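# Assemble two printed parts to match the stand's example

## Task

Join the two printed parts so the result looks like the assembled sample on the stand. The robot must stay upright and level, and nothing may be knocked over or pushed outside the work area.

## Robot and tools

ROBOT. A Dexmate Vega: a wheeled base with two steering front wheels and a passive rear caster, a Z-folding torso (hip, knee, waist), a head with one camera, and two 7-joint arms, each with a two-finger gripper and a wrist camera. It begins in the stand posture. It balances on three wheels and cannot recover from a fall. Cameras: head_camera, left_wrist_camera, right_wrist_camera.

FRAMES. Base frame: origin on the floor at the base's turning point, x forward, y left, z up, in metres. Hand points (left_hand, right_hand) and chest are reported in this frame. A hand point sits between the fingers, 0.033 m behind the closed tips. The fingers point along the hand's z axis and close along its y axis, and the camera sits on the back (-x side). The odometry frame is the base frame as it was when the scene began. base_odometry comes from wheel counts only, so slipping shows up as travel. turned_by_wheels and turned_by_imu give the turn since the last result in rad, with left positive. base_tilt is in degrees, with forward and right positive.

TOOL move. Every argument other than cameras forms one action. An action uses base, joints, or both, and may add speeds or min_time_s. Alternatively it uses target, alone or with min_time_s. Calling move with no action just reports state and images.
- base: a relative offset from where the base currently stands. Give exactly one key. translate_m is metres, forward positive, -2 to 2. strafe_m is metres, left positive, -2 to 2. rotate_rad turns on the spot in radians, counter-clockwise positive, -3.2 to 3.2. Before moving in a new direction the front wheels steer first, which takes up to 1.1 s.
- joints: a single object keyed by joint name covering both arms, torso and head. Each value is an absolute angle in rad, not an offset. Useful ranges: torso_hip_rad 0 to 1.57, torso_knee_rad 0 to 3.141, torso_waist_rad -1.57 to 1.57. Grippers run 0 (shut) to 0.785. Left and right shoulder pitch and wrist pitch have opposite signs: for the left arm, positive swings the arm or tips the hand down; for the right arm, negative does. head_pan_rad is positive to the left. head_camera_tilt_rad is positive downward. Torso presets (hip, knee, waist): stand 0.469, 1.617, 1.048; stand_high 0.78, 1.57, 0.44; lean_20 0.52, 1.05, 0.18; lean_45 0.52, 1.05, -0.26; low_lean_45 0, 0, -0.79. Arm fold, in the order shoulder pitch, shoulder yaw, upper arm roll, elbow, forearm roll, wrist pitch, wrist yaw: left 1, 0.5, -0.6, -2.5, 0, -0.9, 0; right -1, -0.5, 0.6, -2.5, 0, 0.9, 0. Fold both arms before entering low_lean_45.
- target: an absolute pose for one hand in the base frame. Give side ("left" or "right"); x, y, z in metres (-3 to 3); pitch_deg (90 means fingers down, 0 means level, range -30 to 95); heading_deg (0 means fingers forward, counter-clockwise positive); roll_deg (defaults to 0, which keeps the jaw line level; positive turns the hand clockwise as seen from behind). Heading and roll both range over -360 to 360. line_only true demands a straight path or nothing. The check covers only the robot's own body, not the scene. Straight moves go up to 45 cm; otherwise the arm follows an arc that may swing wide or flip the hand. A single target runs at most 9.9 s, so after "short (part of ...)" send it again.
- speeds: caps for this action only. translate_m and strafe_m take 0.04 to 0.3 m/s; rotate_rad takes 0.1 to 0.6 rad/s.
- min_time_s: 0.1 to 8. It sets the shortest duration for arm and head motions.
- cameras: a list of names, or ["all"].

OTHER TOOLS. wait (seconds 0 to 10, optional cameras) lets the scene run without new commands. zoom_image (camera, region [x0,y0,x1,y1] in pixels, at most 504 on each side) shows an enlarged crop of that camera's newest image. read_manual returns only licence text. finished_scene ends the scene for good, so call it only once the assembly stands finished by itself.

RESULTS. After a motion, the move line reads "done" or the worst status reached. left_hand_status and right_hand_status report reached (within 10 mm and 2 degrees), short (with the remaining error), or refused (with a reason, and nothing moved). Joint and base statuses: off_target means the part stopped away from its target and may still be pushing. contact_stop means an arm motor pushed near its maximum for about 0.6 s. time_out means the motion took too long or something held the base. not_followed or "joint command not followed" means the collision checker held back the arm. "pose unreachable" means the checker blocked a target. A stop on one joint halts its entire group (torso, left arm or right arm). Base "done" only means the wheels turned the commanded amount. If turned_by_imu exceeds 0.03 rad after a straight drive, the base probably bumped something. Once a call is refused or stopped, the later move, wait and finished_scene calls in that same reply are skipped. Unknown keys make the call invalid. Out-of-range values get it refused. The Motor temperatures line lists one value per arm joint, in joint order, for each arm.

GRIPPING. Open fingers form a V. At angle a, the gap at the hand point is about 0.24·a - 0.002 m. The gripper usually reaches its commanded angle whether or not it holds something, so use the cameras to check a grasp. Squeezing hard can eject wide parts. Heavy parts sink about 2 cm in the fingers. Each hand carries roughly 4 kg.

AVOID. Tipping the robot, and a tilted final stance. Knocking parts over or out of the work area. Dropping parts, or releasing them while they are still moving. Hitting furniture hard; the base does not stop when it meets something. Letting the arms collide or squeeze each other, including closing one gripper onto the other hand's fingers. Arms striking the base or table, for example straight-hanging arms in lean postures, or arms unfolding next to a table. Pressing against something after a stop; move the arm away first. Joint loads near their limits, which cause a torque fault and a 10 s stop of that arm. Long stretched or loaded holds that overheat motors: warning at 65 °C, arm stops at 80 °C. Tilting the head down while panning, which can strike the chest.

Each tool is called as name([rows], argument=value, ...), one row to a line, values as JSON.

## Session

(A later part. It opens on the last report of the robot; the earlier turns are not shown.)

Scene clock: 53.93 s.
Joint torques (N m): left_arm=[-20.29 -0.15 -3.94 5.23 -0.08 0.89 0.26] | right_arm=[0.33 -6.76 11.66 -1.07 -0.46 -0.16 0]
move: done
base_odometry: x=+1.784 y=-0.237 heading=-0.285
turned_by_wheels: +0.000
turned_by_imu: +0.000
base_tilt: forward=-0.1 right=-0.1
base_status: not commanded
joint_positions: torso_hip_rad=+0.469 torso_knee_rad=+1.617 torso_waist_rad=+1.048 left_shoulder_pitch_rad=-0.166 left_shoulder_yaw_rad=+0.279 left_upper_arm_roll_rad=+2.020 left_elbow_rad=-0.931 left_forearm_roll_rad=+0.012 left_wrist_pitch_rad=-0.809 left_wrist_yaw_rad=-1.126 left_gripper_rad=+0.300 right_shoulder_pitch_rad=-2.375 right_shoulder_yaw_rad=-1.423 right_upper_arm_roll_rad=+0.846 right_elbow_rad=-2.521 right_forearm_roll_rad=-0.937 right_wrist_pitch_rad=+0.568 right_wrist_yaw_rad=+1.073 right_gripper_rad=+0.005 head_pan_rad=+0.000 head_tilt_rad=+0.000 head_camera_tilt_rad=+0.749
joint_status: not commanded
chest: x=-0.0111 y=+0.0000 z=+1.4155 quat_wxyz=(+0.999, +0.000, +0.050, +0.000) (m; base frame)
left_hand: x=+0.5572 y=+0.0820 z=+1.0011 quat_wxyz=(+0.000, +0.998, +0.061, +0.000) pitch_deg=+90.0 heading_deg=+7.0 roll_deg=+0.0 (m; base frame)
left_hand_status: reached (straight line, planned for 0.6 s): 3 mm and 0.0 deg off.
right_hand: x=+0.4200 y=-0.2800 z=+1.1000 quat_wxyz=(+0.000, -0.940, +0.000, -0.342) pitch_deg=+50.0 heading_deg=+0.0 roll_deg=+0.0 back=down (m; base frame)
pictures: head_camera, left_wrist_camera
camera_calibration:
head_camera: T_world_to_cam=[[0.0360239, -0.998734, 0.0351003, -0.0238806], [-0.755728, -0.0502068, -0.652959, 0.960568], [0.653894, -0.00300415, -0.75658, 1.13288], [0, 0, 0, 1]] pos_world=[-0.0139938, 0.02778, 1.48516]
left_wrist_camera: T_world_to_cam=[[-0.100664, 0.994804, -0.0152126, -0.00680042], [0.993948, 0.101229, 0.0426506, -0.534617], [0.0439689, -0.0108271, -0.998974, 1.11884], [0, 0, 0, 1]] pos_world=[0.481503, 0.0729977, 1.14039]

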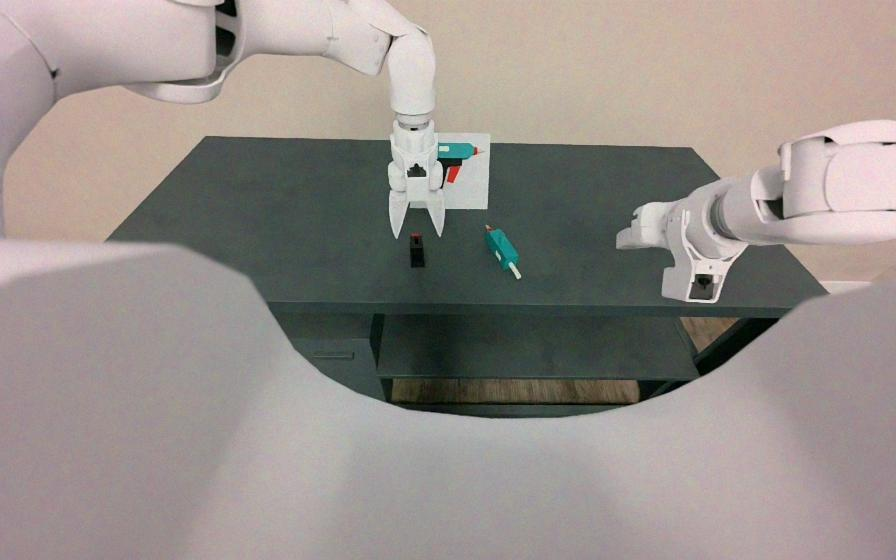

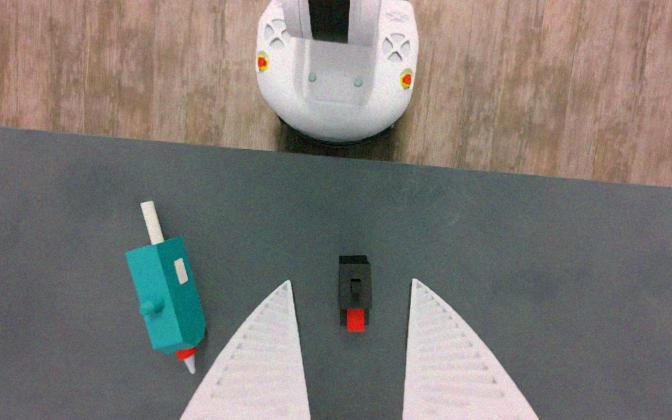

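move(target={"side":"left","x":0.558,"y":0.0835,"z":0.930,"pitch_deg":90,"heading_deg":7,"line_only":true}, cameras=["left_wrist_camera","head_camera"])

zoom_image(camera="left_wrist_camera", region=[250, 240, 450, 380])

zoom_image(camera="head_camera", region=[370, 190, 530, 310])

Scene clock: 56.47 s.
Joint torques (N m): left_arm=[-17.25 -3.37 -4.27 4.06 -0.27 -0.73 0.19] | right_arm=[2 -4.52 13.15 -0.45 0.1 -1.05 0.28]
move: done
base_odometry: x=+1.784 y=-0.237 heading=-0.285
turned_by_wheels: +0.000
turned_by_imu: +0.000
base_tilt: forward=+0.0 right=-0.1
base_status: not commanded
joint_positions: torso_hip_rad=+0.469 torso_knee_rad=+1.617 torso_waist_rad=+1.048 left_shoulder_pitch_rad=-0.033 left_shoulder_yaw_rad=+0.189 left_upper_arm_roll_rad=+2.039 left_elbow_rad=-0.742 left_forearm_roll_rad=+0.137 left_wrist_pitch_rad=-0.853 left_wrist_yaw_rad=-0.990 left_gripper_rad=+0.300 right_shoulder_pitch_rad=-2.375 right_shoulder_yaw_rad=-1.423 right_upper_arm_roll_rad=+0.846 right_elbow_rad=-2.521 right_forearm_roll_rad=-0.937 right_wrist_pitch_rad=+0.568 right_wrist_yaw_rad=+1.073 right_gripper_rad=+0.005 head_pan_rad=+0.000 head_tilt_rad=+0.000 head_camera_tilt_rad=+0.749
joint_status: not commanded
chest: x=-0.0111 y=+0.0000 z=+1.4155 quat_wxyz=(+0.999, +0.000, +0.050, +0.000) (m; base frame)
left_hand: x=+0.5582 y=+0.0834 z=+0.9319 quat_wxyz=(+0.000, +0.998, +0.061, +0.000) pitch_deg=+90.0 heading_deg=+7.0 roll_deg=+0.0 (m; base frame)
left_hand_status: reached (straight line, planned for 0.9 s): 2 mm and 0.0 deg off.
right_hand: x=+0.4200 y=-0.2800 z=+1.1000 quat_wxyz=(+0.000, -0.940, +0.000, -0.342) pitch_deg=+50.0 heading_deg=+0.0 roll_deg=+0.0 back=down (m; base frame)
pictures: head_camera, left_wrist_camera
camera_calibration:
head_camera: T_world_to_cam=[[0.0360239, -0.998734, 0.0351003, -0.0238806], [-0.755728, -0.0502068, -0.652959, 0.960568], [0.653894, -0.00300415, -0.75658, 1.13288], [0, 0, 0, 1]] pos_world=[-0.0139938, 0.02778, 1.48516]
left_wrist_camera: T_world_to_cam=[[-0.100853, 0.994783, -0.0153407, -0.00891507], [0.99392, 0.101426, 0.0428353, -0.532999], [0.0441678, -0.0109274, -0.998964, 1.04958], [0, 0, 0, 1]] pos_world=[0.482502, 0.0743977, 1.07119]

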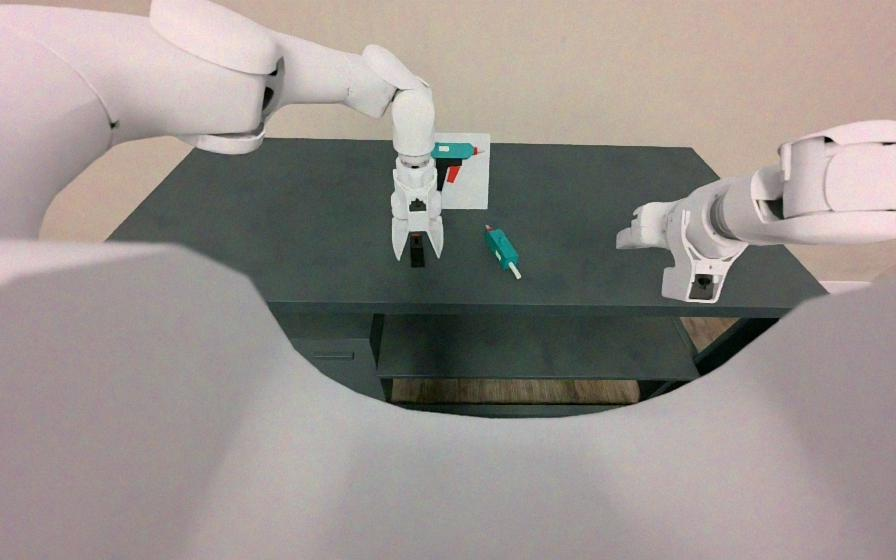

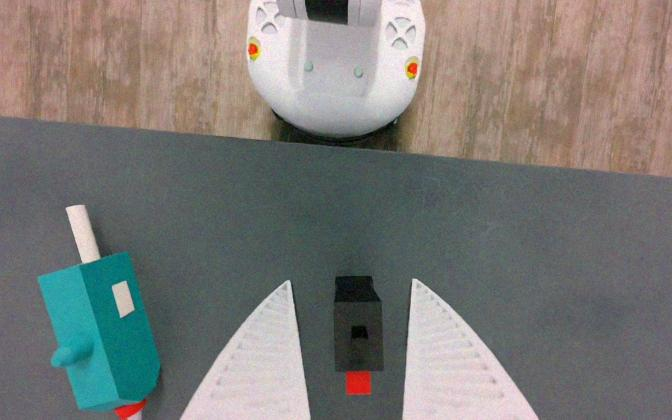

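Scaled by 2.520 from the camera's 672x420 image, which has a finer 960x600 frame.

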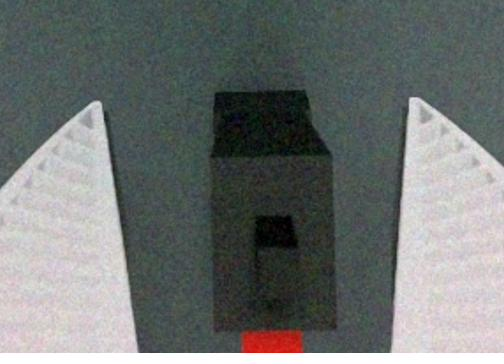

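Scaled by 3.150 from the camera's 896x560 image, which has a finer 960x600 frame.

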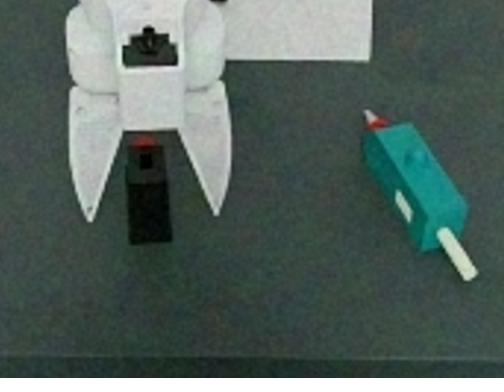

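move(target={"side":"left","x":0.558,"y":0.0855,"z":0.928,"pitch_deg":90,"heading_deg":7,"line_only":true})

move(joints={"left_gripper_rad":0.05}, cameras=["left_wrist_camera"])

move(target={"side":"left","x":0.558,"y":0.0855,"z":1.03,"pitch_deg":90,"heading_deg":7,"line_only":true}, cameras=["left_wrist_camera","head_camera"])

zoom_image(camera="head_camera", region=[370, 170, 530, 290])

Scene clock: 57.47 s.
Joint torques (N m): left_arm=[-19.58 2.19 -2.44 5.76 -0.17 -0.31 0.16] | right_arm=[0.76 -4.48 10.36 -1.35 -0.26 -0.95 0.04]
move: done
base_odometry: x=+1.784 y=-0.237 heading=-0.285
turned_by_wheels: +0.000
turned_by_imu: +0.000
base_tilt: forward=-0.1 right=-0.1
base_status: not commanded
joint_positions: torso_hip_rad=+0.469 torso_knee_rad=+1.617 torso_waist_rad=+1.048 left_shoulder_pitch_rad=-0.028 left_shoulder_yaw_rad=+0.188 left_upper_arm_roll_rad=+2.041 left_elbow_rad=-0.737 left_forearm_roll_rad=+0.143 left_wrist_pitch_rad=-0.855 left_wrist_yaw_rad=-0.982 left_gripper_rad=+0.300 right_shoulder_pitch_rad=-2.375 right_shoulder_yaw_rad=-1.423 right_upper_arm_roll_rad=+0.846 right_elbow_rad=-2.521 right_forearm_roll_rad=-0.937 right_wrist_pitch_rad=+0.568 right_wrist_yaw_rad=+1.073 right_gripper_rad=+0.005 head_pan_rad=+0.000 head_tilt_rad=+0.000 head_camera_tilt_rad=+0.749
joint_status: not commanded
chest: x=-0.0111 y=+0.0000 z=+1.4155 quat_wxyz=(+0.999, +0.000, +0.050, +0.000) (m; base frame)
left_hand: x=+0.5581 y=+0.0847 z=+0.9291 quat_wxyz=(+0.000, +0.998, +0.061, +0.000) pitch_deg=+90.0 heading_deg=+7.0 roll_deg=+0.0 (m; base frame)
left_hand_status: reached (straight line, planned for 0.2 s): 1 mm and 0.0 deg off.
right_hand: x=+0.4200 y=-0.2800 z=+1.1000 quat_wxyz=(+0.000, -0.940, +0.000, -0.342) pitch_deg=+50.0 heading_deg=+0.0 roll_deg=+0.0 back=down (m; base frame)
pictures: none

Scene clock: 58.23 s.
Joint torques (N m): left_arm=[-19.51 2.86 -2.76 5.7 -0.43 0.36 0.5] | right_arm=[0.68 -5.26 12.03 -0.46 -0.49 -0.03 0.29]
move: done
base_odometry: x=+1.784 y=-0.237 heading=-0.285
turned_by_wheels: +0.000
turned_by_imu: +0.000
base_tilt: forward=-0.1 right=-0.1
base_status: not commanded
joint_positions: torso_hip_rad=+0.469 torso_knee_rad=+1.617 torso_waist_rad=+1.048 left_shoulder_pitch_rad=-0.027 left_shoulder_yaw_rad=+0.188 left_upper_arm_roll_rad=+2.042 left_elbow_rad=-0.736 left_forearm_roll_rad=+0.145 left_wrist_pitch_rad=-0.856 left_wrist_yaw_rad=-0.980 left_gripper_rad=+0.050 right_shoulder_pitch_rad=-2.375 right_shoulder_yaw_rad=-1.423 right_upper_arm_roll_rad=+0.846 right_elbow_rad=-2.521 right_forearm_roll_rad=-0.937 right_wrist_pitch_rad=+0.568 right_wrist_yaw_rad=+1.073 right_gripper_rad=+0.005 head_pan_rad=+0.000 head_tilt_rad=+0.000 head_camera_tilt_rad=+0.749
joint_status: all done
chest: x=-0.0111 y=+0.0000 z=+1.4155 quat_wxyz=(+0.999, +0.000, +0.050, +0.000) (m; base frame)
left_hand: x=+0.5580 y=+0.0852 z=+0.9284 quat_wxyz=(+0.000, +0.998, +0.061, +0.000) pitch_deg=+90.0 heading_deg=+7.0 roll_deg=+0.0 (m; base frame)
right_hand: x=+0.4200 y=-0.2800 z=+1.1000 quat_wxyz=(+0.000, -0.940, +0.000, -0.342) pitch_deg=+50.0 heading_deg=+0.0 roll_deg=+0.0 back=down (m; base frame)
pictures: left_wrist_camera
camera_calibration:
left_wrist_camera: T_world_to_cam=[[-0.100459, 0.994823, -0.015303, -0.0110126], [0.993969, 0.101029, 0.0426443, -0.532623], [0.0439696, -0.0109267, -0.998973, 1.04622], [0, 0, 0, 1]] pos_world=[0.482303, 0.0761978, 1.06769]

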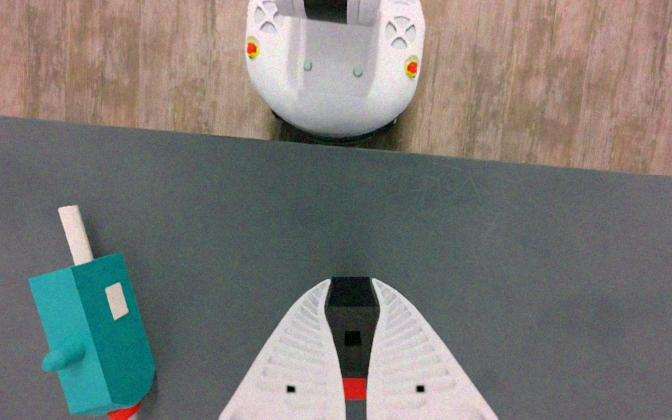

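Scene clock: 60.70 s.
Joint torques (N m): left_arm=[-25.82 3.22 -12.37 1.81 -0.36 -0.3 -0.7] | right_arm=[1.74 -4.84 12.36 -1.29 -0.47 -0.34 -0.11]
move: done
base_odometry: x=+1.784 y=-0.237 heading=-0.285
turned_by_wheels: +0.000
turned_by_imu: +0.000
base_tilt: forward=-0.1 right=-0.1
base_status: not commanded
joint_positions: torso_hip_rad=+0.469 torso_knee_rad=+1.617 torso_waist_rad=+1.048 left_shoulder_pitch_rad=-0.206 left_shoulder_yaw_rad=+0.303 left_upper_arm_roll_rad=+2.007 left_elbow_rad=-0.960 left_forearm_roll_rad=-0.029 left_wrist_pitch_rad=-0.818 left_wrist_yaw_rad=-1.177 left_gripper_rad=+0.050 right_shoulder_pitch_rad=-2.375 right_shoulder_yaw_rad=-1.423 right_upper_arm_roll_rad=+0.846 right_elbow_rad=-2.521 right_forearm_roll_rad=-0.937 right_wrist_pitch_rad=+0.568 right_wrist_yaw_rad=+1.073 right_gripper_rad=+0.005 head_pan_rad=+0.000 head_tilt_rad=+0.000 head_camera_tilt_rad=+0.749
joint_status: not commanded
chest: x=-0.0111 y=+0.0000 z=+1.4155 quat_wxyz=(+0.999, +0.000, +0.050, +0.000) (m; base frame)
left_hand: x=+0.5582 y=+0.0855 z=+1.0271 quat_wxyz=(+0.000, +0.998, +0.061, +0.000) pitch_deg=+90.0 heading_deg=+7.0 roll_deg=+0.0 (m; base frame)
left_hand_status: reached (straight line, planned for 1.1 s): 3 mm and 0.0 deg off.
right_hand: x=+0.4200 y=-0.2800 z=+1.1000 quat_wxyz=(+0.000, -0.940, +0.000, -0.342) pitch_deg=+50.0 heading_deg=+0.0 roll_deg=+0.0 back=down (m; base frame)
pictures: head_camera, left_wrist_camera
camera_calibration:
head_camera: T_world_to_cam=[[0.0360239, -0.998734, 0.0351003, -0.0238806], [-0.755728, -0.0502068, -0.652959, 0.960568], [0.653894, -0.00300415, -0.75658, 1.13288], [0, 0, 0, 1]] pos_world=[-0.0139938, 0.02778, 1.48516]
left_wrist_camera: T_world_to_cam=[[-0.100873, 0.994786, -0.0150026, -0.00992725], [0.993936, 0.101427, 0.0424685, -0.536874], [0.0437687, -0.0106277, -0.998985, 1.145], [0, 0, 0, 1]] pos_world=[0.482502, 0.0764977, 1.16649]

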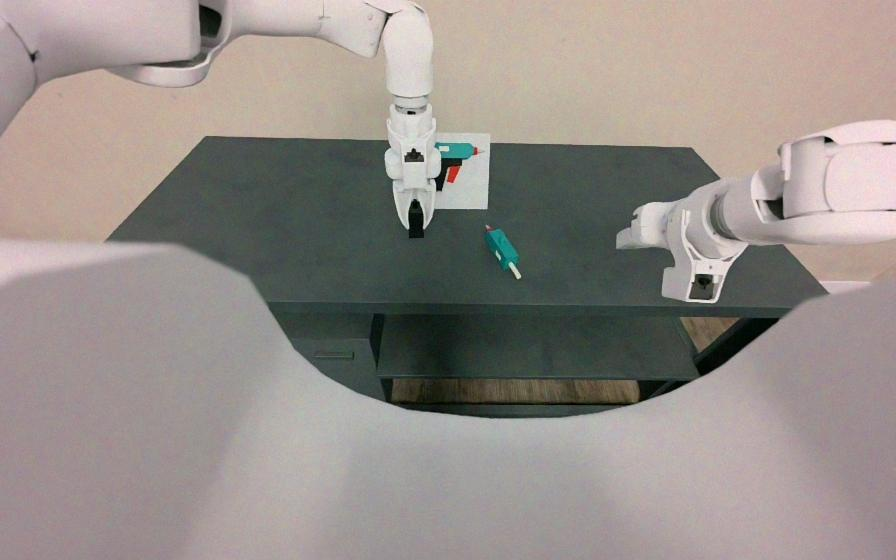

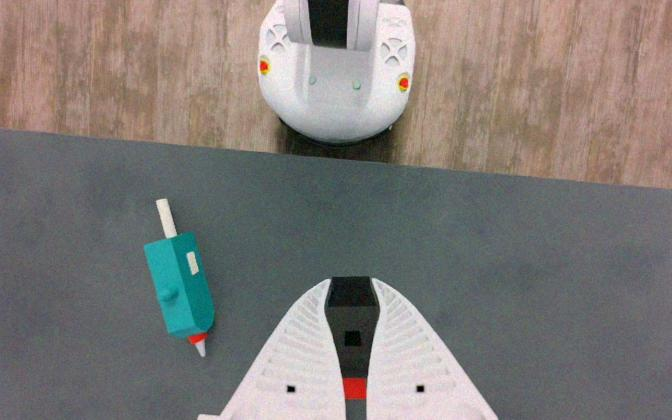

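Scaled by 3.150 from the camera's 896x560 image, which has a finer 960x600 frame.

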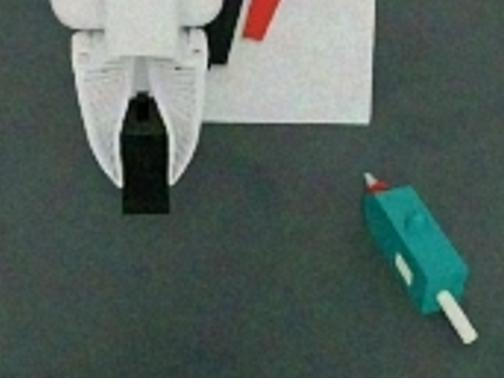

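move(target={"side":"left","x":0.5,"y":0.2,"z":1.2,"pitch_deg":60,"heading_deg":-30})

move(target={"side":"left","x":0.46,"y":0.32,"z":1.2,"pitch_deg":-10,"heading_deg":-90}, cameras=["all"])

Scene clock: 67.63 s.
Joint torques (N m): left_arm=[-18.61 -2.4 -13.7 3.07 -0.12 0.96 0.29] | right_arm=[1.16 -6.17 12.6 -1.37 -0.56 -0.71 0.3]
move: done
base_odometry: x=+1.784 y=-0.237 heading=-0.285
turned_by_wheels: +0.000
turned_by_imu: +0.000
base_tilt: forward=-0.1 right=-0.1
base_status: not commanded
joint_positions: torso_hip_rad=+0.469 torso_knee_rad=+1.617 torso_waist_rad=+1.048 left_shoulder_pitch_rad=-0.607 left_shoulder_yaw_rad=+1.315 left_upper_arm_roll_rad=+1.865 left_elbow_rad=-2.104 left_forearm_roll_rad=+0.858 left_wrist_pitch_rad=-1.089 left_wrist_yaw_rad=-0.586 left_gripper_rad=+0.050 right_shoulder_pitch_rad=-2.375 right_shoulder_yaw_rad=-1.423 right_upper_arm_roll_rad=+0.846 right_elbow_rad=-2.521 right_forearm_roll_rad=-0.937 right_wrist_pitch_rad=+0.568 right_wrist_yaw_rad=+1.073 right_gripper_rad=+0.005 head_pan_rad=+0.000 head_tilt_rad=+0.000 head_camera_tilt_rad=+0.749
joint_status: not commanded
chest: x=-0.0111 y=+0.0000 z=+1.4155 quat_wxyz=(+0.999, +0.000, +0.050, +0.000) (m; base frame)
left_hand: x=+0.5004 y=+0.1993 z=+1.1991 quat_wxyz=(+0.067, +0.934, -0.249, +0.249) pitch_deg=+60.1 heading_deg=-30.0 roll_deg=-0.2 back=down (m; base frame)
left_hand_status: reached (straight line, planned for 4.4 s): 1 mm and 0.2 deg off.
right_hand: x=+0.4200 y=-0.2800 z=+1.1000 quat_wxyz=(+0.000, -0.940, +0.000, -0.342) pitch_deg=+50.0 heading_deg=+0.0 roll_deg=+0.0 back=down (m; base frame)
pictures: none

Scene clock: 67.93 s.
Joint torques (N m): left_arm=[-15.86 -2.51 -13.66 -0.57 -0.01 0.91 0.45] | right_arm=[0.38 -3.44 12.21 -2.11 -0.46 -1.07 0.23]
move: refused
base_odometry: x=+1.784 y=-0.237 heading=-0.285
turned_by_wheels: +0.000
turned_by_imu: +0.000
base_tilt: forward=-0.1 right=-0.1
base_status: not commanded
joint_positions: torso_hip_rad=+0.469 torso_knee_rad=+1.617 torso_waist_rad=+1.048 left_shoulder_pitch_rad=-0.608 left_shoulder_yaw_rad=+1.317 left_upper_arm_roll_rad=+1.864 left_elbow_rad=-2.105 left_forearm_roll_rad=+0.860 left_wrist_pitch_rad=-1.090 left_wrist_yaw_rad=-0.584 left_gripper_rad=+0.050 right_shoulder_pitch_rad=-2.375 right_shoulder_yaw_rad=-1.423 right_upper_arm_roll_rad=+0.846 right_elbow_rad=-2.521 right_forearm_roll_rad=-0.937 right_wrist_pitch_rad=+0.568 right_wrist_yaw_rad=+1.073 right_gripper_rad=+0.005 head_pan_rad=+0.000 head_tilt_rad=+0.000 head_camera_tilt_rad=+0.749
joint_status: not commanded
chest: x=-0.0111 y=+0.0000 z=+1.4155 quat_wxyz=(+0.999, +0.000, +0.050, +0.000) (m; base frame)
left_hand: x=+0.5002 y=+0.1996 z=+1.1994 quat_wxyz=(+0.067, +0.933, -0.249, +0.249) pitch_deg=+60.1 heading_deg=-30.0 roll_deg=-0.1 back=down (m; base frame)
left_hand_status: refused: no posture of the arm gets there (left_wrist_yaw_rad at its limit): the closest leaves the hand 33.2 cm and 70 deg from the pose. Nothing moved.
right_hand: x=+0.4200 y=-0.2800 z=+1.1000 quat_wxyz=(+0.000, -0.940, +0.000, -0.342) pitch_deg=+50.0 heading_deg=+0.0 roll_deg=+0.0 back=down (m; base frame)
pictures: head_camera, left_wrist_camera, right_wrist_camera
camera_calibration:
head_camera: T_world_to_cam=[[0.0360239, -0.998734, 0.0351003, -0.0238806], [-0.755728, -0.0502068, -0.652959, 0.960568], [0.653894, -0.00300415, -0.75658, 1.13288], [0, 0, 0, 1]] pos_world=[-0.0139938, 0.02778, 1.48516]
left_wrist_camera: T_world_to_cam=[[0.521195, 0.853431, -0.00335331, -0.423603], [0.721904, -0.438768, 0.535105, -0.845049], [0.455204, -0.281315, -0.844779, 0.984177], [0, 0, 0, 1]] pos_world=[0.382822, 0.267599, 1.28218]
right_wrist_camera: T_world_to_cam=[[0.0594542, 0.998062, 0.0183704, 0.242524], [0.735473, -0.0562399, 0.675216, -0.99999], [0.674941, -0.0266336, -0.737391, 0.661036], [0, 0, 0, 1]] pos_world=[0.274886, -0.280688, 1.1582]

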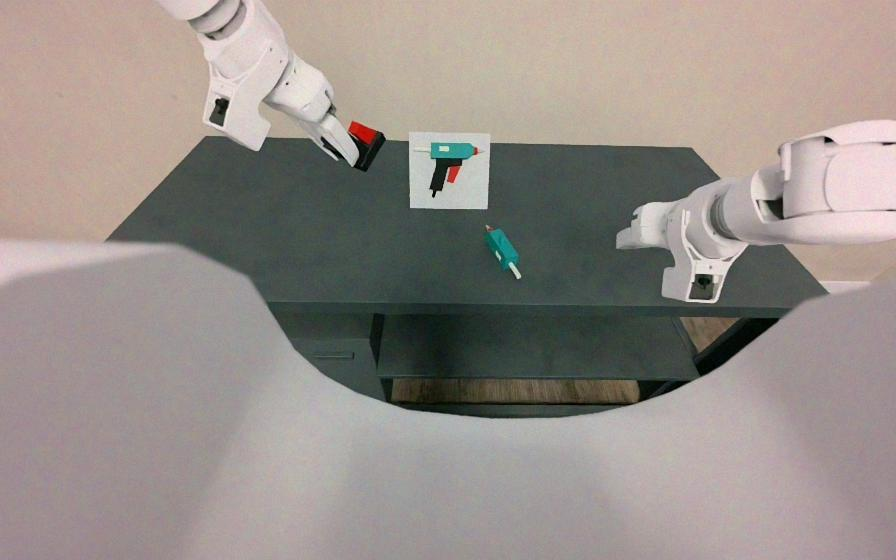

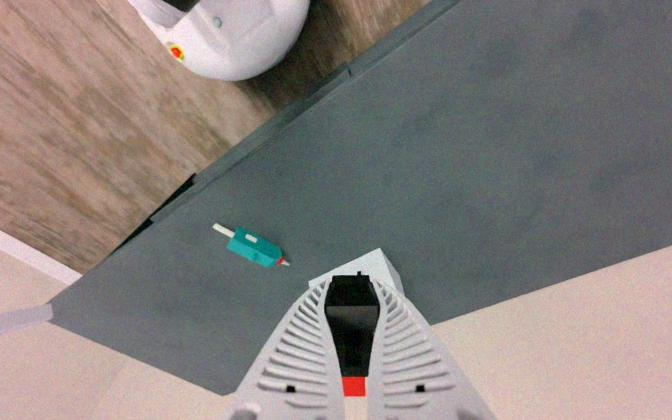

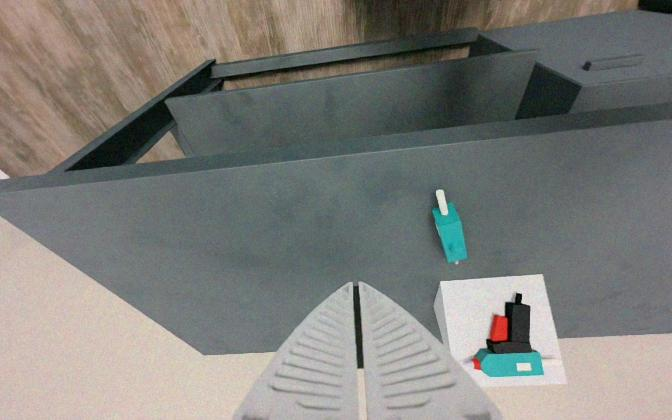

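move(target={"side":"left","x":0.5,"y":0.1,"z":1.2,"pitch_deg":10,"heading_deg":-80}, cameras=["head_camera"])

zoom_image(camera="head_camera", region=[330, 90, 510, 230])

Scene clock: 79.17 s.
Joint torques (N m): left_arm=[-14.12 -3.93 -12.85 4.29 -1.22 1.92 0.27] | right_arm=[-1.13 -6.48 13.75 -1.81 -0.1 -0.54 0.23]
move: done
base_odometry: x=+1.784 y=-0.237 heading=-0.285
turned_by_wheels: +0.000
turned_by_imu: +0.000
base_tilt: forward=-0.1 right=-0.1
base_status: not commanded
joint_positions: torso_hip_rad=+0.469 torso_knee_rad=+1.617 torso_waist_rad=+1.048 left_shoulder_pitch_rad=-0.427 left_shoulder_yaw_rad=+1.170 left_upper_arm_roll_rad=+2.549 left_elbow_rad=-1.630 left_forearm_roll_rad=+1.638 left_wrist_pitch_rad=+0.578 left_wrist_yaw_rad=+0.931 left_gripper_rad=+0.050 right_shoulder_pitch_rad=-2.375 right_shoulder_yaw_rad=-1.423 right_upper_arm_roll_rad=+0.846 right_elbow_rad=-2.521 right_forearm_roll_rad=-0.937 right_wrist_pitch_rad=+0.568 right_wrist_yaw_rad=+1.073 right_gripper_rad=+0.005 head_pan_rad=+0.000 head_tilt_rad=+0.000 head_camera_tilt_rad=+0.749
joint_status: not commanded
chest: x=-0.0111 y=+0.0000 z=+1.4155 quat_wxyz=(+0.999, +0.000, +0.050, +0.000) (m; base frame)
left_hand: x=+0.5001 y=+0.1004 z=+1.2000 quat_wxyz=(+0.412, +0.588, -0.492, +0.492) pitch_deg=+10.1 heading_deg=-79.9 roll_deg=-0.1 back=down (m; base frame)
left_hand_status: reached (straight line, planned for 8.0 s): 0 mm and 0.2 deg off.
right_hand: x=+0.4200 y=-0.2800 z=+1.1000 quat_wxyz=(+0.000, -0.940, +0.000, -0.342) pitch_deg=+50.0 heading_deg=+0.0 roll_deg=+0.0 back=down (m; base frame)
pictures: head_camera
camera_calibration:
head_camera: T_world_to_cam=[[0.0360239, -0.998734, 0.0351003, -0.0238806], [-0.755728, -0.0502068, -0.652959, 0.960568], [0.653894, -0.00300415, -0.75658, 1.13288], [0, 0, 0, 1]] pos_world=[-0.0139938, 0.02778, 1.48516]

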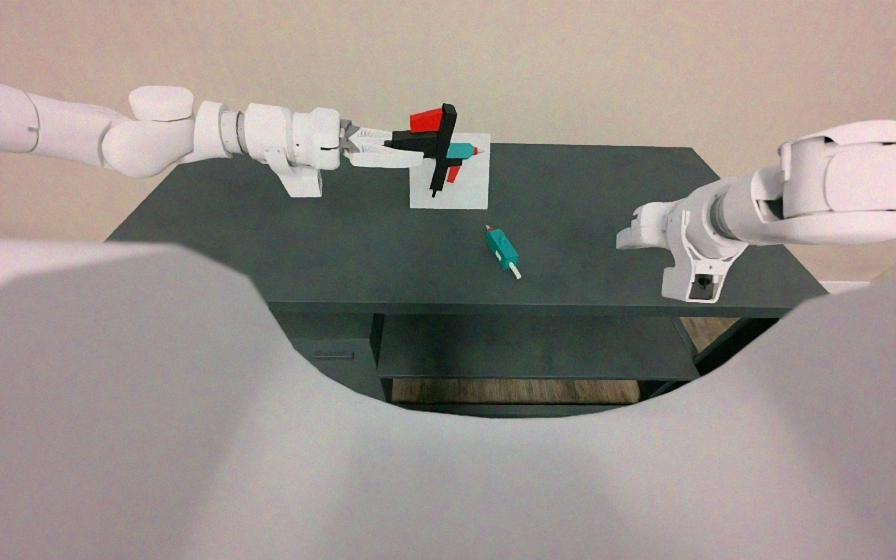

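Scaled by 2.800 from the camera's 896x560 image, which has a finer 960x600 frame.

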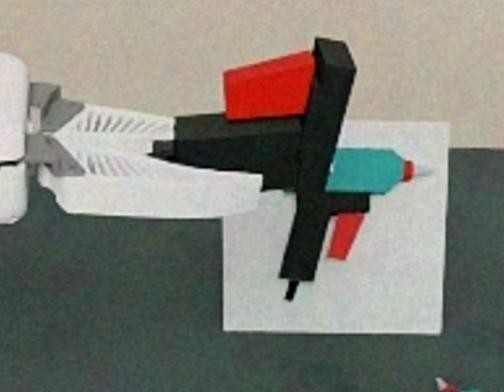

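move(target={"side":"left","x":0.48,"y":0.14,"z":1.15,"pitch_deg":-10,"heading_deg":-115}, cameras=["head_camera"])

zoom_image(camera="head_camera", region=[330, 90, 510, 230])

Scene clock: 79.67 s.
Joint torques (N m): left_arm=[-10.95 -3.33 -12.76 2.84 -1.16 2.79 0.18] | right_arm=[2.28 -4.15 12.52 0.24 -0.33 -0.77 0.49]
move: refused
base_odometry: x=+1.784 y=-0.237 heading=-0.285
turned_by_wheels: +0.000
turned_by_imu: +0.000
base_tilt: forward=-0.1 right=-0.1
base_status: not commanded
joint_positions: torso_hip_rad=+0.469 torso_knee_rad=+1.617 torso_waist_rad=+1.048 left_shoulder_pitch_rad=-0.424 left_shoulder_yaw_rad=+1.168 left_upper_arm_roll_rad=+2.548 left_elbow_rad=-1.627 left_forearm_roll_rad=+1.636 left_wrist_pitch_rad=+0.581 left_wrist_yaw_rad=+0.933 left_gripper_rad=+0.050 right_shoulder_pitch_rad=-2.375 right_shoulder_yaw_rad=-1.423 right_upper_arm_roll_rad=+0.846 right_elbow_rad=-2.521 right_forearm_roll_rad=-0.937 right_wrist_pitch_rad=+0.568 right_wrist_yaw_rad=+1.073 right_gripper_rad=+0.005 head_pan_rad=+0.000 head_tilt_rad=+0.000 head_camera_tilt_rad=+0.749
joint_status: not commanded
chest: x=-0.0111 y=+0.0000 z=+1.4155 quat_wxyz=(+0.999, +0.000, +0.050, +0.000) (m; base frame)
left_hand: x=+0.5000 y=+0.1002 z=+1.2000 quat_wxyz=(+0.413, +0.587, -0.492, +0.492) pitch_deg=+10.1 heading_deg=-80.0 roll_deg=+0.0 back=down (m; base frame)
left_hand_status: refused: no posture of the arm gets there (left_wrist_yaw_rad at its limit): the closest leaves the hand 30.6 cm and 74 deg from the pose. Nothing moved.
right_hand: x=+0.4200 y=-0.2800 z=+1.1000 quat_wxyz=(+0.000, -0.940, +0.000, -0.342) pitch_deg=+50.0 heading_deg=+0.0 roll_deg=+0.0 back=down (m; base frame)
pictures: head_camera
camera_calibration:
head_camera: T_world_to_cam=[[0.0360239, -0.998734, 0.0351003, -0.0238806], [-0.755728, -0.0502068, -0.652959, 0.960568], [0.653894, -0.00300415, -0.75658, 1.13288], [0, 0, 0, 1]] pos_world=[-0.0139938, 0.02778, 1.48516]

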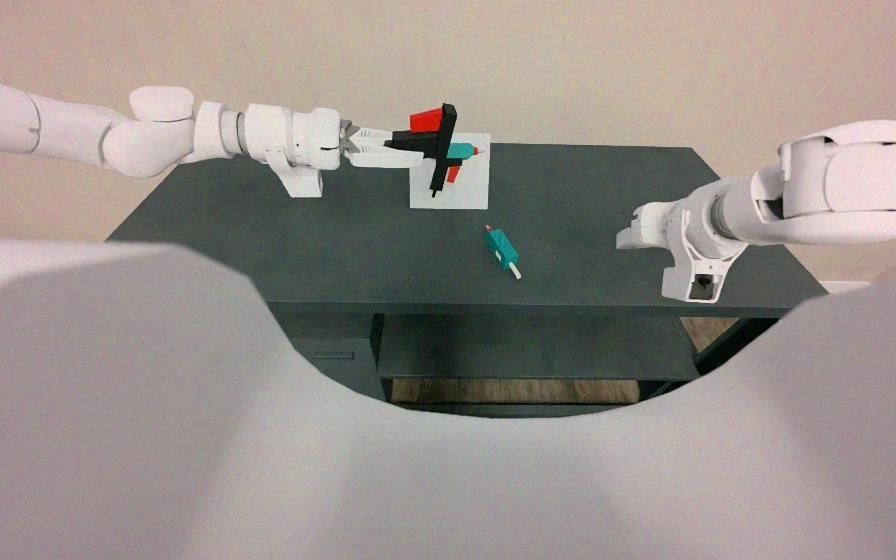

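Scaled by 2.800 from the camera's 896x560 image, which has a finer 960x600 frame.

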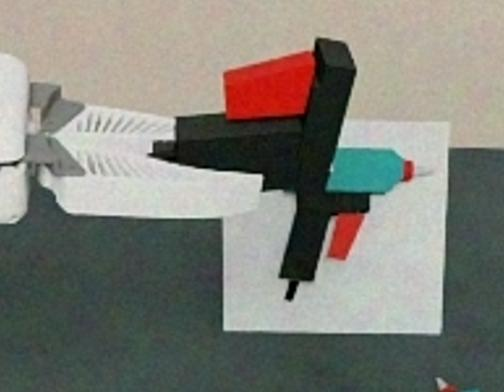

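move(target={"side":"right","x":0.5,"y":-0.27,"z":1.14,"pitch_deg":5,"heading_deg":80}, cameras=["head_camera","right_wrist_camera"])

zoom_image(camera="right_wrist_camera", region=[260, 120, 460, 260])

Scene clock: 80.13 s.
Joint torques (N m): left_arm=[-12.95 -3.78 -11.73 2.16 -1.03 3.07 0.34] | right_arm=[0.16 -4.55 12.76 -1.11 -0.36 -0.03 0.39]
move: refused
base_odometry: x=+1.784 y=-0.237 heading=-0.285
turned_by_wheels: +0.000
turned_by_imu: +0.000
base_tilt: forward=-0.1 right=-0.1
base_status: not commanded
joint_positions: torso_hip_rad=+0.469 torso_knee_rad=+1.617 torso_waist_rad=+1.048 left_shoulder_pitch_rad=-0.423 left_shoulder_yaw_rad=+1.167 left_upper_arm_roll_rad=+2.548 left_elbow_rad=-1.627 left_forearm_roll_rad=+1.636 left_wrist_pitch_rad=+0.582 left_wrist_yaw_rad=+0.934 left_gripper_rad=+0.050 right_shoulder_pitch_rad=-2.375 right_shoulder_yaw_rad=-1.423 right_upper_arm_roll_rad=+0.846 right_elbow_rad=-2.521 right_forearm_roll_rad=-0.937 right_wrist_pitch_rad=+0.568 right_wrist_yaw_rad=+1.073 right_gripper_rad=+0.005 head_pan_rad=+0.000 head_tilt_rad=+0.000 head_camera_tilt_rad=+0.749
joint_status: not commanded
chest: x=-0.0111 y=+0.0000 z=+1.4155 quat_wxyz=(+0.999, +0.000, +0.050, +0.000) (m; base frame)
left_hand: x=+0.5000 y=+0.1001 z=+1.1999 quat_wxyz=(+0.413, +0.587, -0.492, +0.492) pitch_deg=+10.0 heading_deg=-80.0 roll_deg=+0.0 back=down (m; base frame)
right_hand: x=+0.4200 y=-0.2800 z=+1.1000 quat_wxyz=(+0.000, -0.940, +0.000, -0.342) pitch_deg=+50.0 heading_deg=+0.0 roll_deg=+0.0 back=down (m; base frame)
right_hand_status: refused: no posture of the arm gets there (right_wrist_yaw_rad at its limit): the closest leaves the hand 12.2 cm and 22 deg from the pose. Nothing moved.
pictures: head_camera, right_wrist_camera
camera_calibration:
head_camera: T_world_to_cam=[[0.0360239, -0.998734, 0.0351003, -0.0238806], [-0.755728, -0.0502068, -0.652959, 0.960568], [0.653894, -0.00300415, -0.75658, 1.13288], [0, 0, 0, 1]] pos_world=[-0.0139938, 0.02778, 1.48516]
right_wrist_camera: T_world_to_cam=[[0.0594542, 0.998062, 0.0183704, 0.242524], [0.735473, -0.0562399, 0.675216, -0.99999], [0.674941, -0.0266336, -0.737391, 0.661036], [0, 0, 0, 1]] pos_world=[0.274886, -0.280688, 1.1582]

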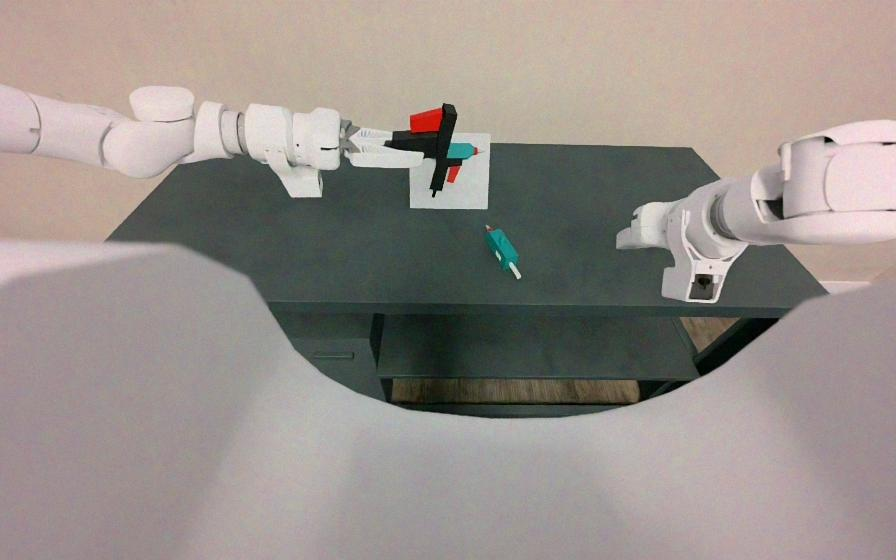

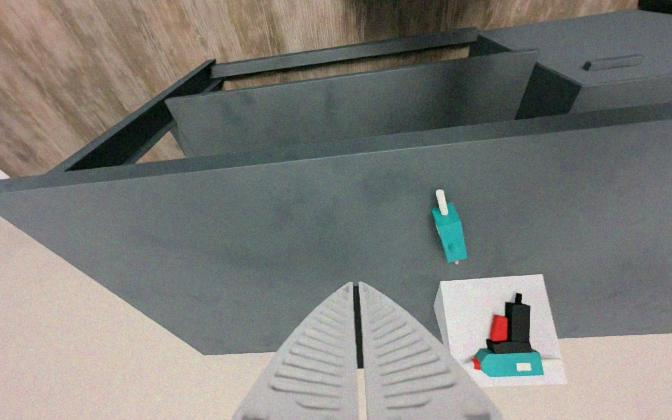

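Scaled by 2.520 from the camera's 672x420 image, which has a finer 960x600 frame.

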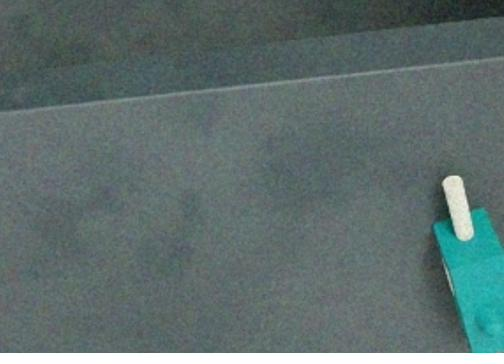

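move(target={"side":"right","x":0.45,"y":-0.28,"z":1.14,"pitch_deg":10,"heading_deg":50}, cameras=["right_wrist_camera"])

zoom_image(camera="right_wrist_camera", region=[200, 80, 500, 280])

Scene clock: 88.33 s.
Joint torques (N m): left_arm=[-13.02 -4.85 -13.58 4.22 -0.74 1.27 0.46] | right_arm=[8.44 -7.64 6.57 -0.74 0.4 -1.75 -0.37]
move: done
base_odometry: x=+1.784 y=-0.237 heading=-0.285
turned_by_wheels: +0.000
turned_by_imu: +0.000
base_tilt: forward=-0.1 right=-0.1
base_status: not commanded
joint_positions: torso_hip_rad=+0.469 torso_knee_rad=+1.617 torso_waist_rad=+1.048 left_shoulder_pitch_rad=-0.423 left_shoulder_yaw_rad=+1.167 left_upper_arm_roll_rad=+2.547 left_elbow_rad=-1.626 left_forearm_roll_rad=+1.636 left_wrist_pitch_rad=+0.583 left_wrist_yaw_rad=+0.934 left_gripper_rad=+0.050 right_shoulder_pitch_rad=-2.177 right_shoulder_yaw_rad=-0.973 right_upper_arm_roll_rad=+0.526 right_elbow_rad=-1.878 right_forearm_roll_rad=-2.212 right_wrist_pitch_rad=+0.009 right_wrist_yaw_rad=-0.883 right_gripper_rad=+0.005 head_pan_rad=+0.000 head_tilt_rad=+0.000 head_camera_tilt_rad=+0.749
joint_status: not commanded
chest: x=-0.0111 y=+0.0000 z=+1.4155 quat_wxyz=(+0.999, +0.000, +0.050, +0.000) (m; base frame)
left_hand: x=+0.5000 y=+0.1000 z=+1.1999 quat_wxyz=(+0.413, +0.587, -0.492, +0.492) pitch_deg=+10.0 heading_deg=-80.0 roll_deg=+0.0 back=down (m; base frame)
right_hand: x=+0.4501 y=-0.2800 z=+1.1402 quat_wxyz=(+0.271, -0.696, -0.322, -0.582) pitch_deg=+10.1 heading_deg=+49.8 roll_deg=+0.1 back=down (m; base frame)
right_hand_status: reached (straight line, planned for 6.5 s): 0 mm and 0.2 deg off.
pictures: right_wrist_camera
camera_calibration:
right_wrist_camera: T_world_to_cam=[[-0.740468, 0.669934, 0.0537992, 0.467789], [0.128762, 0.0628416, 0.989682, -1.10143], [0.659642, 0.739756, -0.132794, 0.202555], [0, 0, 0, 1]] pos_world=[0.354591, -0.394014, 1.0918]

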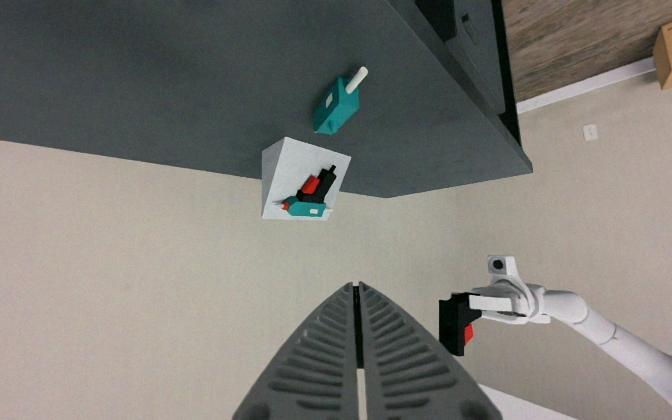

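Scaled by 1.680 from the camera's 672x420 image, which has a finer 960x600 frame.

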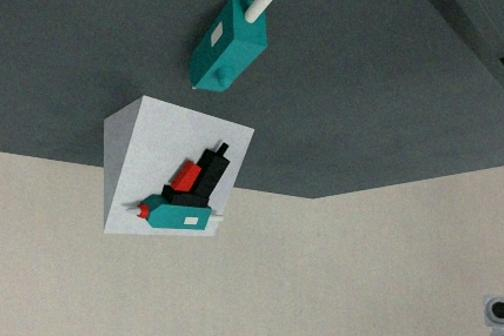

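zoom_image(camera="right_wrist_camera", region=[420, 270, 520, 370])

zoom_image(camera="right_wrist_camera", region=[250, 130, 360, 230])

Scaled by 5.040 from the camera's 672x420 image, which has a finer 960x600 frame.

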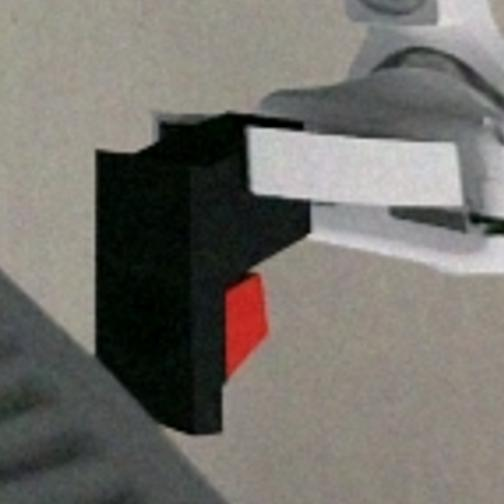

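Scaled by 4.582 from the camera's 672x420 image, which has a finer 960x600 frame.

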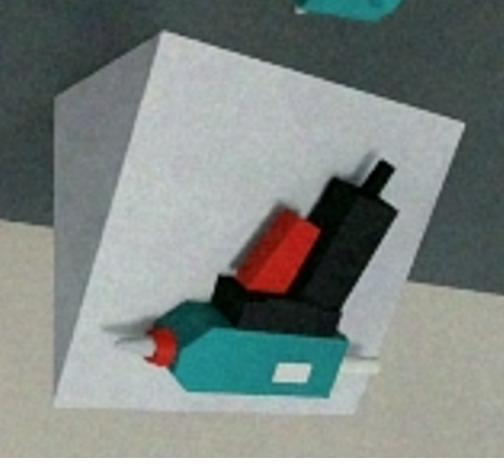

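zoom_image(camera="right_wrist_camera", region=[434, 294, 474, 360])

Scaled by 7.636 from the camera's 672x420 image, which has a finer 960x600 frame.

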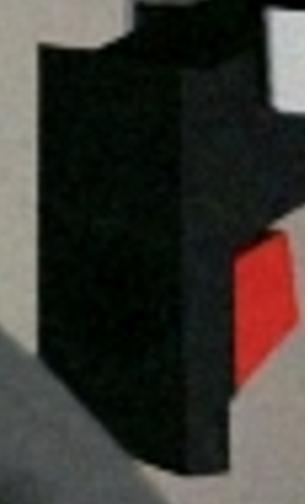

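move(target={"side":"right","x":0.38,"y":-0.42,"z":1.12,"pitch_deg":50,"heading_deg":0})

move(target={"side":"left","x":0.5,"y":0.1,"z":1.15,"pitch_deg":80,"heading_deg":0})

move(target={"side":"left","x":0.56,"y":-0.10,"z":1.08,"pitch_deg":90,"heading_deg":21.5}, cameras=["left_wrist_camera","head_camera","right_wrist_camera"])

Scene clock: 96.27 s.
Joint torques (N m): left_arm=[-12.88 -4.19 -12.97 2.64 -0.7 2.97 0.53] | right_arm=[-3.33 -3.57 12.47 2.17 0.21 -1.22 0.14]
move: done
base_odometry: x=+1.784 y=-0.237 heading=-0.285
turned_by_wheels: +0.000
turned_by_imu: +0.000
base_tilt: forward=-0.1 right=-0.1
base_status: not commanded
joint_positions: torso_hip_rad=+0.469 torso_knee_rad=+1.617 torso_waist_rad=+1.048 left_shoulder_pitch_rad=-0.423 left_shoulder_yaw_rad=+1.167 left_upper_arm_roll_rad=+2.547 left_elbow_rad=-1.626 left_forearm_roll_rad=+1.636 left_wrist_pitch_rad=+0.583 left_wrist_yaw_rad=+0.934 left_gripper_rad=+0.050 right_shoulder_pitch_rad=-2.542 right_shoulder_yaw_rad=-1.031 right_upper_arm_roll_rad=+1.263 right_elbow_rad=-2.381 right_forearm_roll_rad=-1.170 right_wrist_pitch_rad=+1.067 right_wrist_yaw_rad=+0.624 right_gripper_rad=+0.005 head_pan_rad=+0.000 head_tilt_rad=+0.000 head_camera_tilt_rad=+0.749
joint_status: not commanded
chest: x=-0.0111 y=+0.0000 z=+1.4155 quat_wxyz=(+0.999, +0.000, +0.050, +0.000) (m; base frame)
left_hand: x=+0.5000 y=+0.1000 z=+1.1999 quat_wxyz=(+0.413, +0.587, -0.492, +0.492) pitch_deg=+10.0 heading_deg=-80.0 roll_deg=+0.0 back=down (m; base frame)
right_hand: x=+0.3803 y=-0.4196 z=+1.1201 quat_wxyz=(+0.001, -0.939, -0.001, -0.343) pitch_deg=+49.9 heading_deg=+0.2 roll_deg=+0.1 back=down (m; base frame)
right_hand_status: reached (straight line, planned for 5.5 s): 0 mm and 0.2 deg off.
pictures: none

Scene clock: 106.03 s.
Joint torques (N m): left_arm=[-14.78 -0.4 -8.54 7.98 -0.64 0.67 -0.3] | right_arm=[-3.01 -5.24 12.44 1.35 0.55 -0.24 0.08]
move: done
base_odometry: x=+1.784 y=-0.237 heading=-0.285
turned_by_wheels: +0.000
turned_by_imu: +0.000
base_tilt: forward=-0.1 right=-0.1
base_status: not commanded
joint_positions: torso_hip_rad=+0.469 torso_knee_rad=+1.617 torso_waist_rad=+1.048 left_shoulder_pitch_rad=-0.885 left_shoulder_yaw_rad=+0.422 left_upper_arm_roll_rad=+2.452 left_elbow_rad=-1.720 left_forearm_roll_rad=-0.122 left_wrist_pitch_rad=-0.567 left_wrist_yaw_rad=-0.848 left_gripper_rad=+0.050 right_shoulder_pitch_rad=-2.542 right_shoulder_yaw_rad=-1.032 right_upper_arm_roll_rad=+1.263 right_elbow_rad=-2.380 right_forearm_roll_rad=-1.165 right_wrist_pitch_rad=+1.068 right_wrist_yaw_rad=+0.629 right_gripper_rad=+0.005 head_pan_rad=+0.000 head_tilt_rad=+0.000 head_camera_tilt_rad=+0.749
joint_status: not commanded
chest: x=-0.0111 y=+0.0000 z=+1.4155 quat_wxyz=(+0.999, +0.000, +0.050, +0.000) (m; base frame)
left_hand: x=+0.5002 y=+0.1004 z=+1.1500 quat_wxyz=(+0.001, +0.996, -0.001, +0.088) pitch_deg=+79.9 heading_deg=-0.6 roll_deg=-0.5 (m; base frame)
left_hand_status: reached (straight line, planned for 8.2 s): 0 mm and 0.2 deg off.
right_hand: x=+0.3800 y=-0.4199 z=+1.1200 quat_wxyz=(+0.000, -0.940, +0.000, -0.342) pitch_deg=+50.0 heading_deg=+0.0 roll_deg=+0.0 back=down (m; base frame)
pictures: none

Scene clock: 106.33 s.
Joint torques (N m): left_arm=[-14.75 0.1 -11.59 7.25 -0.64 -0.26 -0.51] | right_arm=[-1.02 -4.19 10.24 0.9 0.88 -1.11 0.33]
move: refused
base_odometry: x=+1.784 y=-0.237 heading=-0.285
turned_by_wheels: +0.000
turned_by_imu: +0.000
base_tilt: forward=+0.0 right=-0.1
base_status: not commanded
joint_positions: torso_hip_rad=+0.469 torso_knee_rad=+1.617 torso_waist_rad=+1.048 left_shoulder_pitch_rad=-0.884 left_shoulder_yaw_rad=+0.421 left_upper_arm_roll_rad=+2.452 left_elbow_rad=-1.719 left_forearm_roll_rad=-0.124 left_wrist_pitch_rad=-0.567 left_wrist_yaw_rad=-0.850 left_gripper_rad=+0.050 right_shoulder_pitch_rad=-2.542 right_shoulder_yaw_rad=-1.032 right_upper_arm_roll_rad=+1.263 right_elbow_rad=-2.380 right_forearm_roll_rad=-1.165 right_wrist_pitch_rad=+1.068 right_wrist_yaw_rad=+0.629 right_gripper_rad=+0.005 head_pan_rad=+0.000 head_tilt_rad=+0.000 head_camera_tilt_rad=+0.749
joint_status: not commanded
chest: x=-0.0111 y=+0.0000 z=+1.4155 quat_wxyz=(+0.999, +0.000, +0.050, +0.000) (m; base frame)
left_hand: x=+0.5001 y=+0.1003 z=+1.1500 quat_wxyz=(+0.000, +0.996, +0.000, +0.088) pitch_deg=+79.9 heading_deg=-0.3 roll_deg=-0.3 (m; base frame)
left_hand_status: refused: no posture of the arm gets there (left_wrist_yaw_rad at its limit): the closest leaves the hand 5.0 cm and 11 deg from the pose. Nothing moved. At pitch 75 a posture exists at this place; the way there is not checked.
right_hand: x=+0.3800 y=-0.4199 z=+1.1200 quat_wxyz=(+0.000, -0.940, +0.000, -0.342) pitch_deg=+50.0 heading_deg=+0.0 roll_deg=+0.0 back=down (m; base frame)
pictures: head_camera, left_wrist_camera, right_wrist_camera
camera_calibration:
head_camera: T_world_to_cam=[[0.0360239, -0.998734, 0.0351003, -0.0238806], [-0.755728, -0.0502068, -0.652959, 0.960568], [0.653894, -0.00300415, -0.75658, 1.13288], [0, 0, 0, 1]] pos_world=[-0.0139938, 0.02778, 1.48516]
left_wrist_camera: T_world_to_cam=[[0.0247587, 0.999622, -0.0119138, -0.0954151], [0.976021, -0.0215926, 0.216602, -0.664841], [0.216263, -0.0169909, -0.976187, 1.15861], [0, 0, 0, 1]] pos_world=[0.400697, 0.100709, 1.27389]
right_wrist_camera: T_world_to_cam=[[0.0590301, 0.998087, 0.0183996, 0.384238], [0.735409, -0.0559438, 0.67531, -0.991982], [0.675048, -0.0263324, -0.737304, 0.699128], [0, 0, 0, 1]] pos_world=[0.234886, -0.420588, 1.1783]

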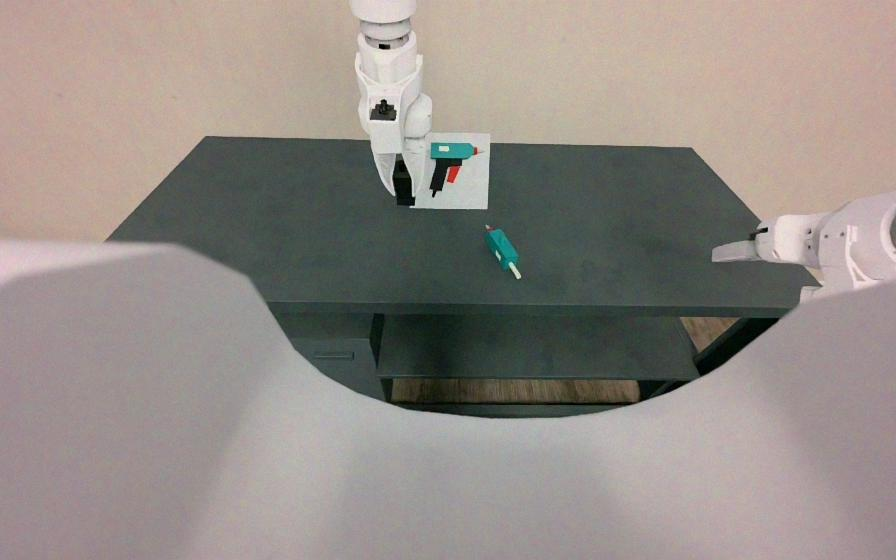

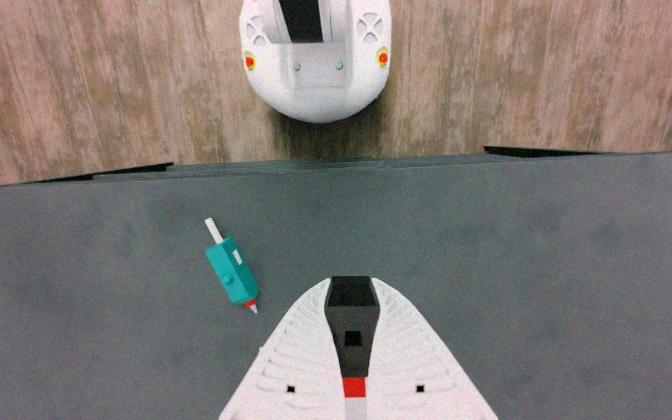

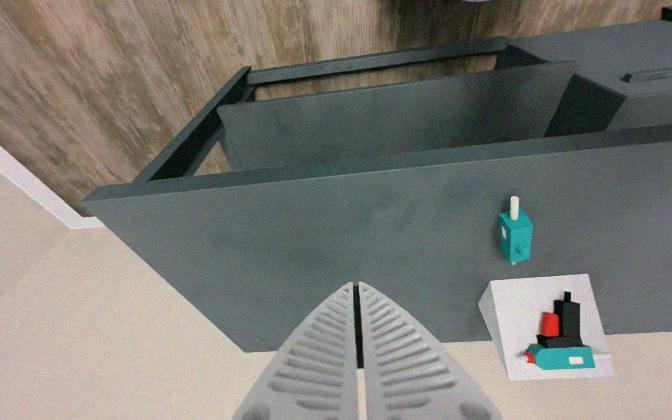

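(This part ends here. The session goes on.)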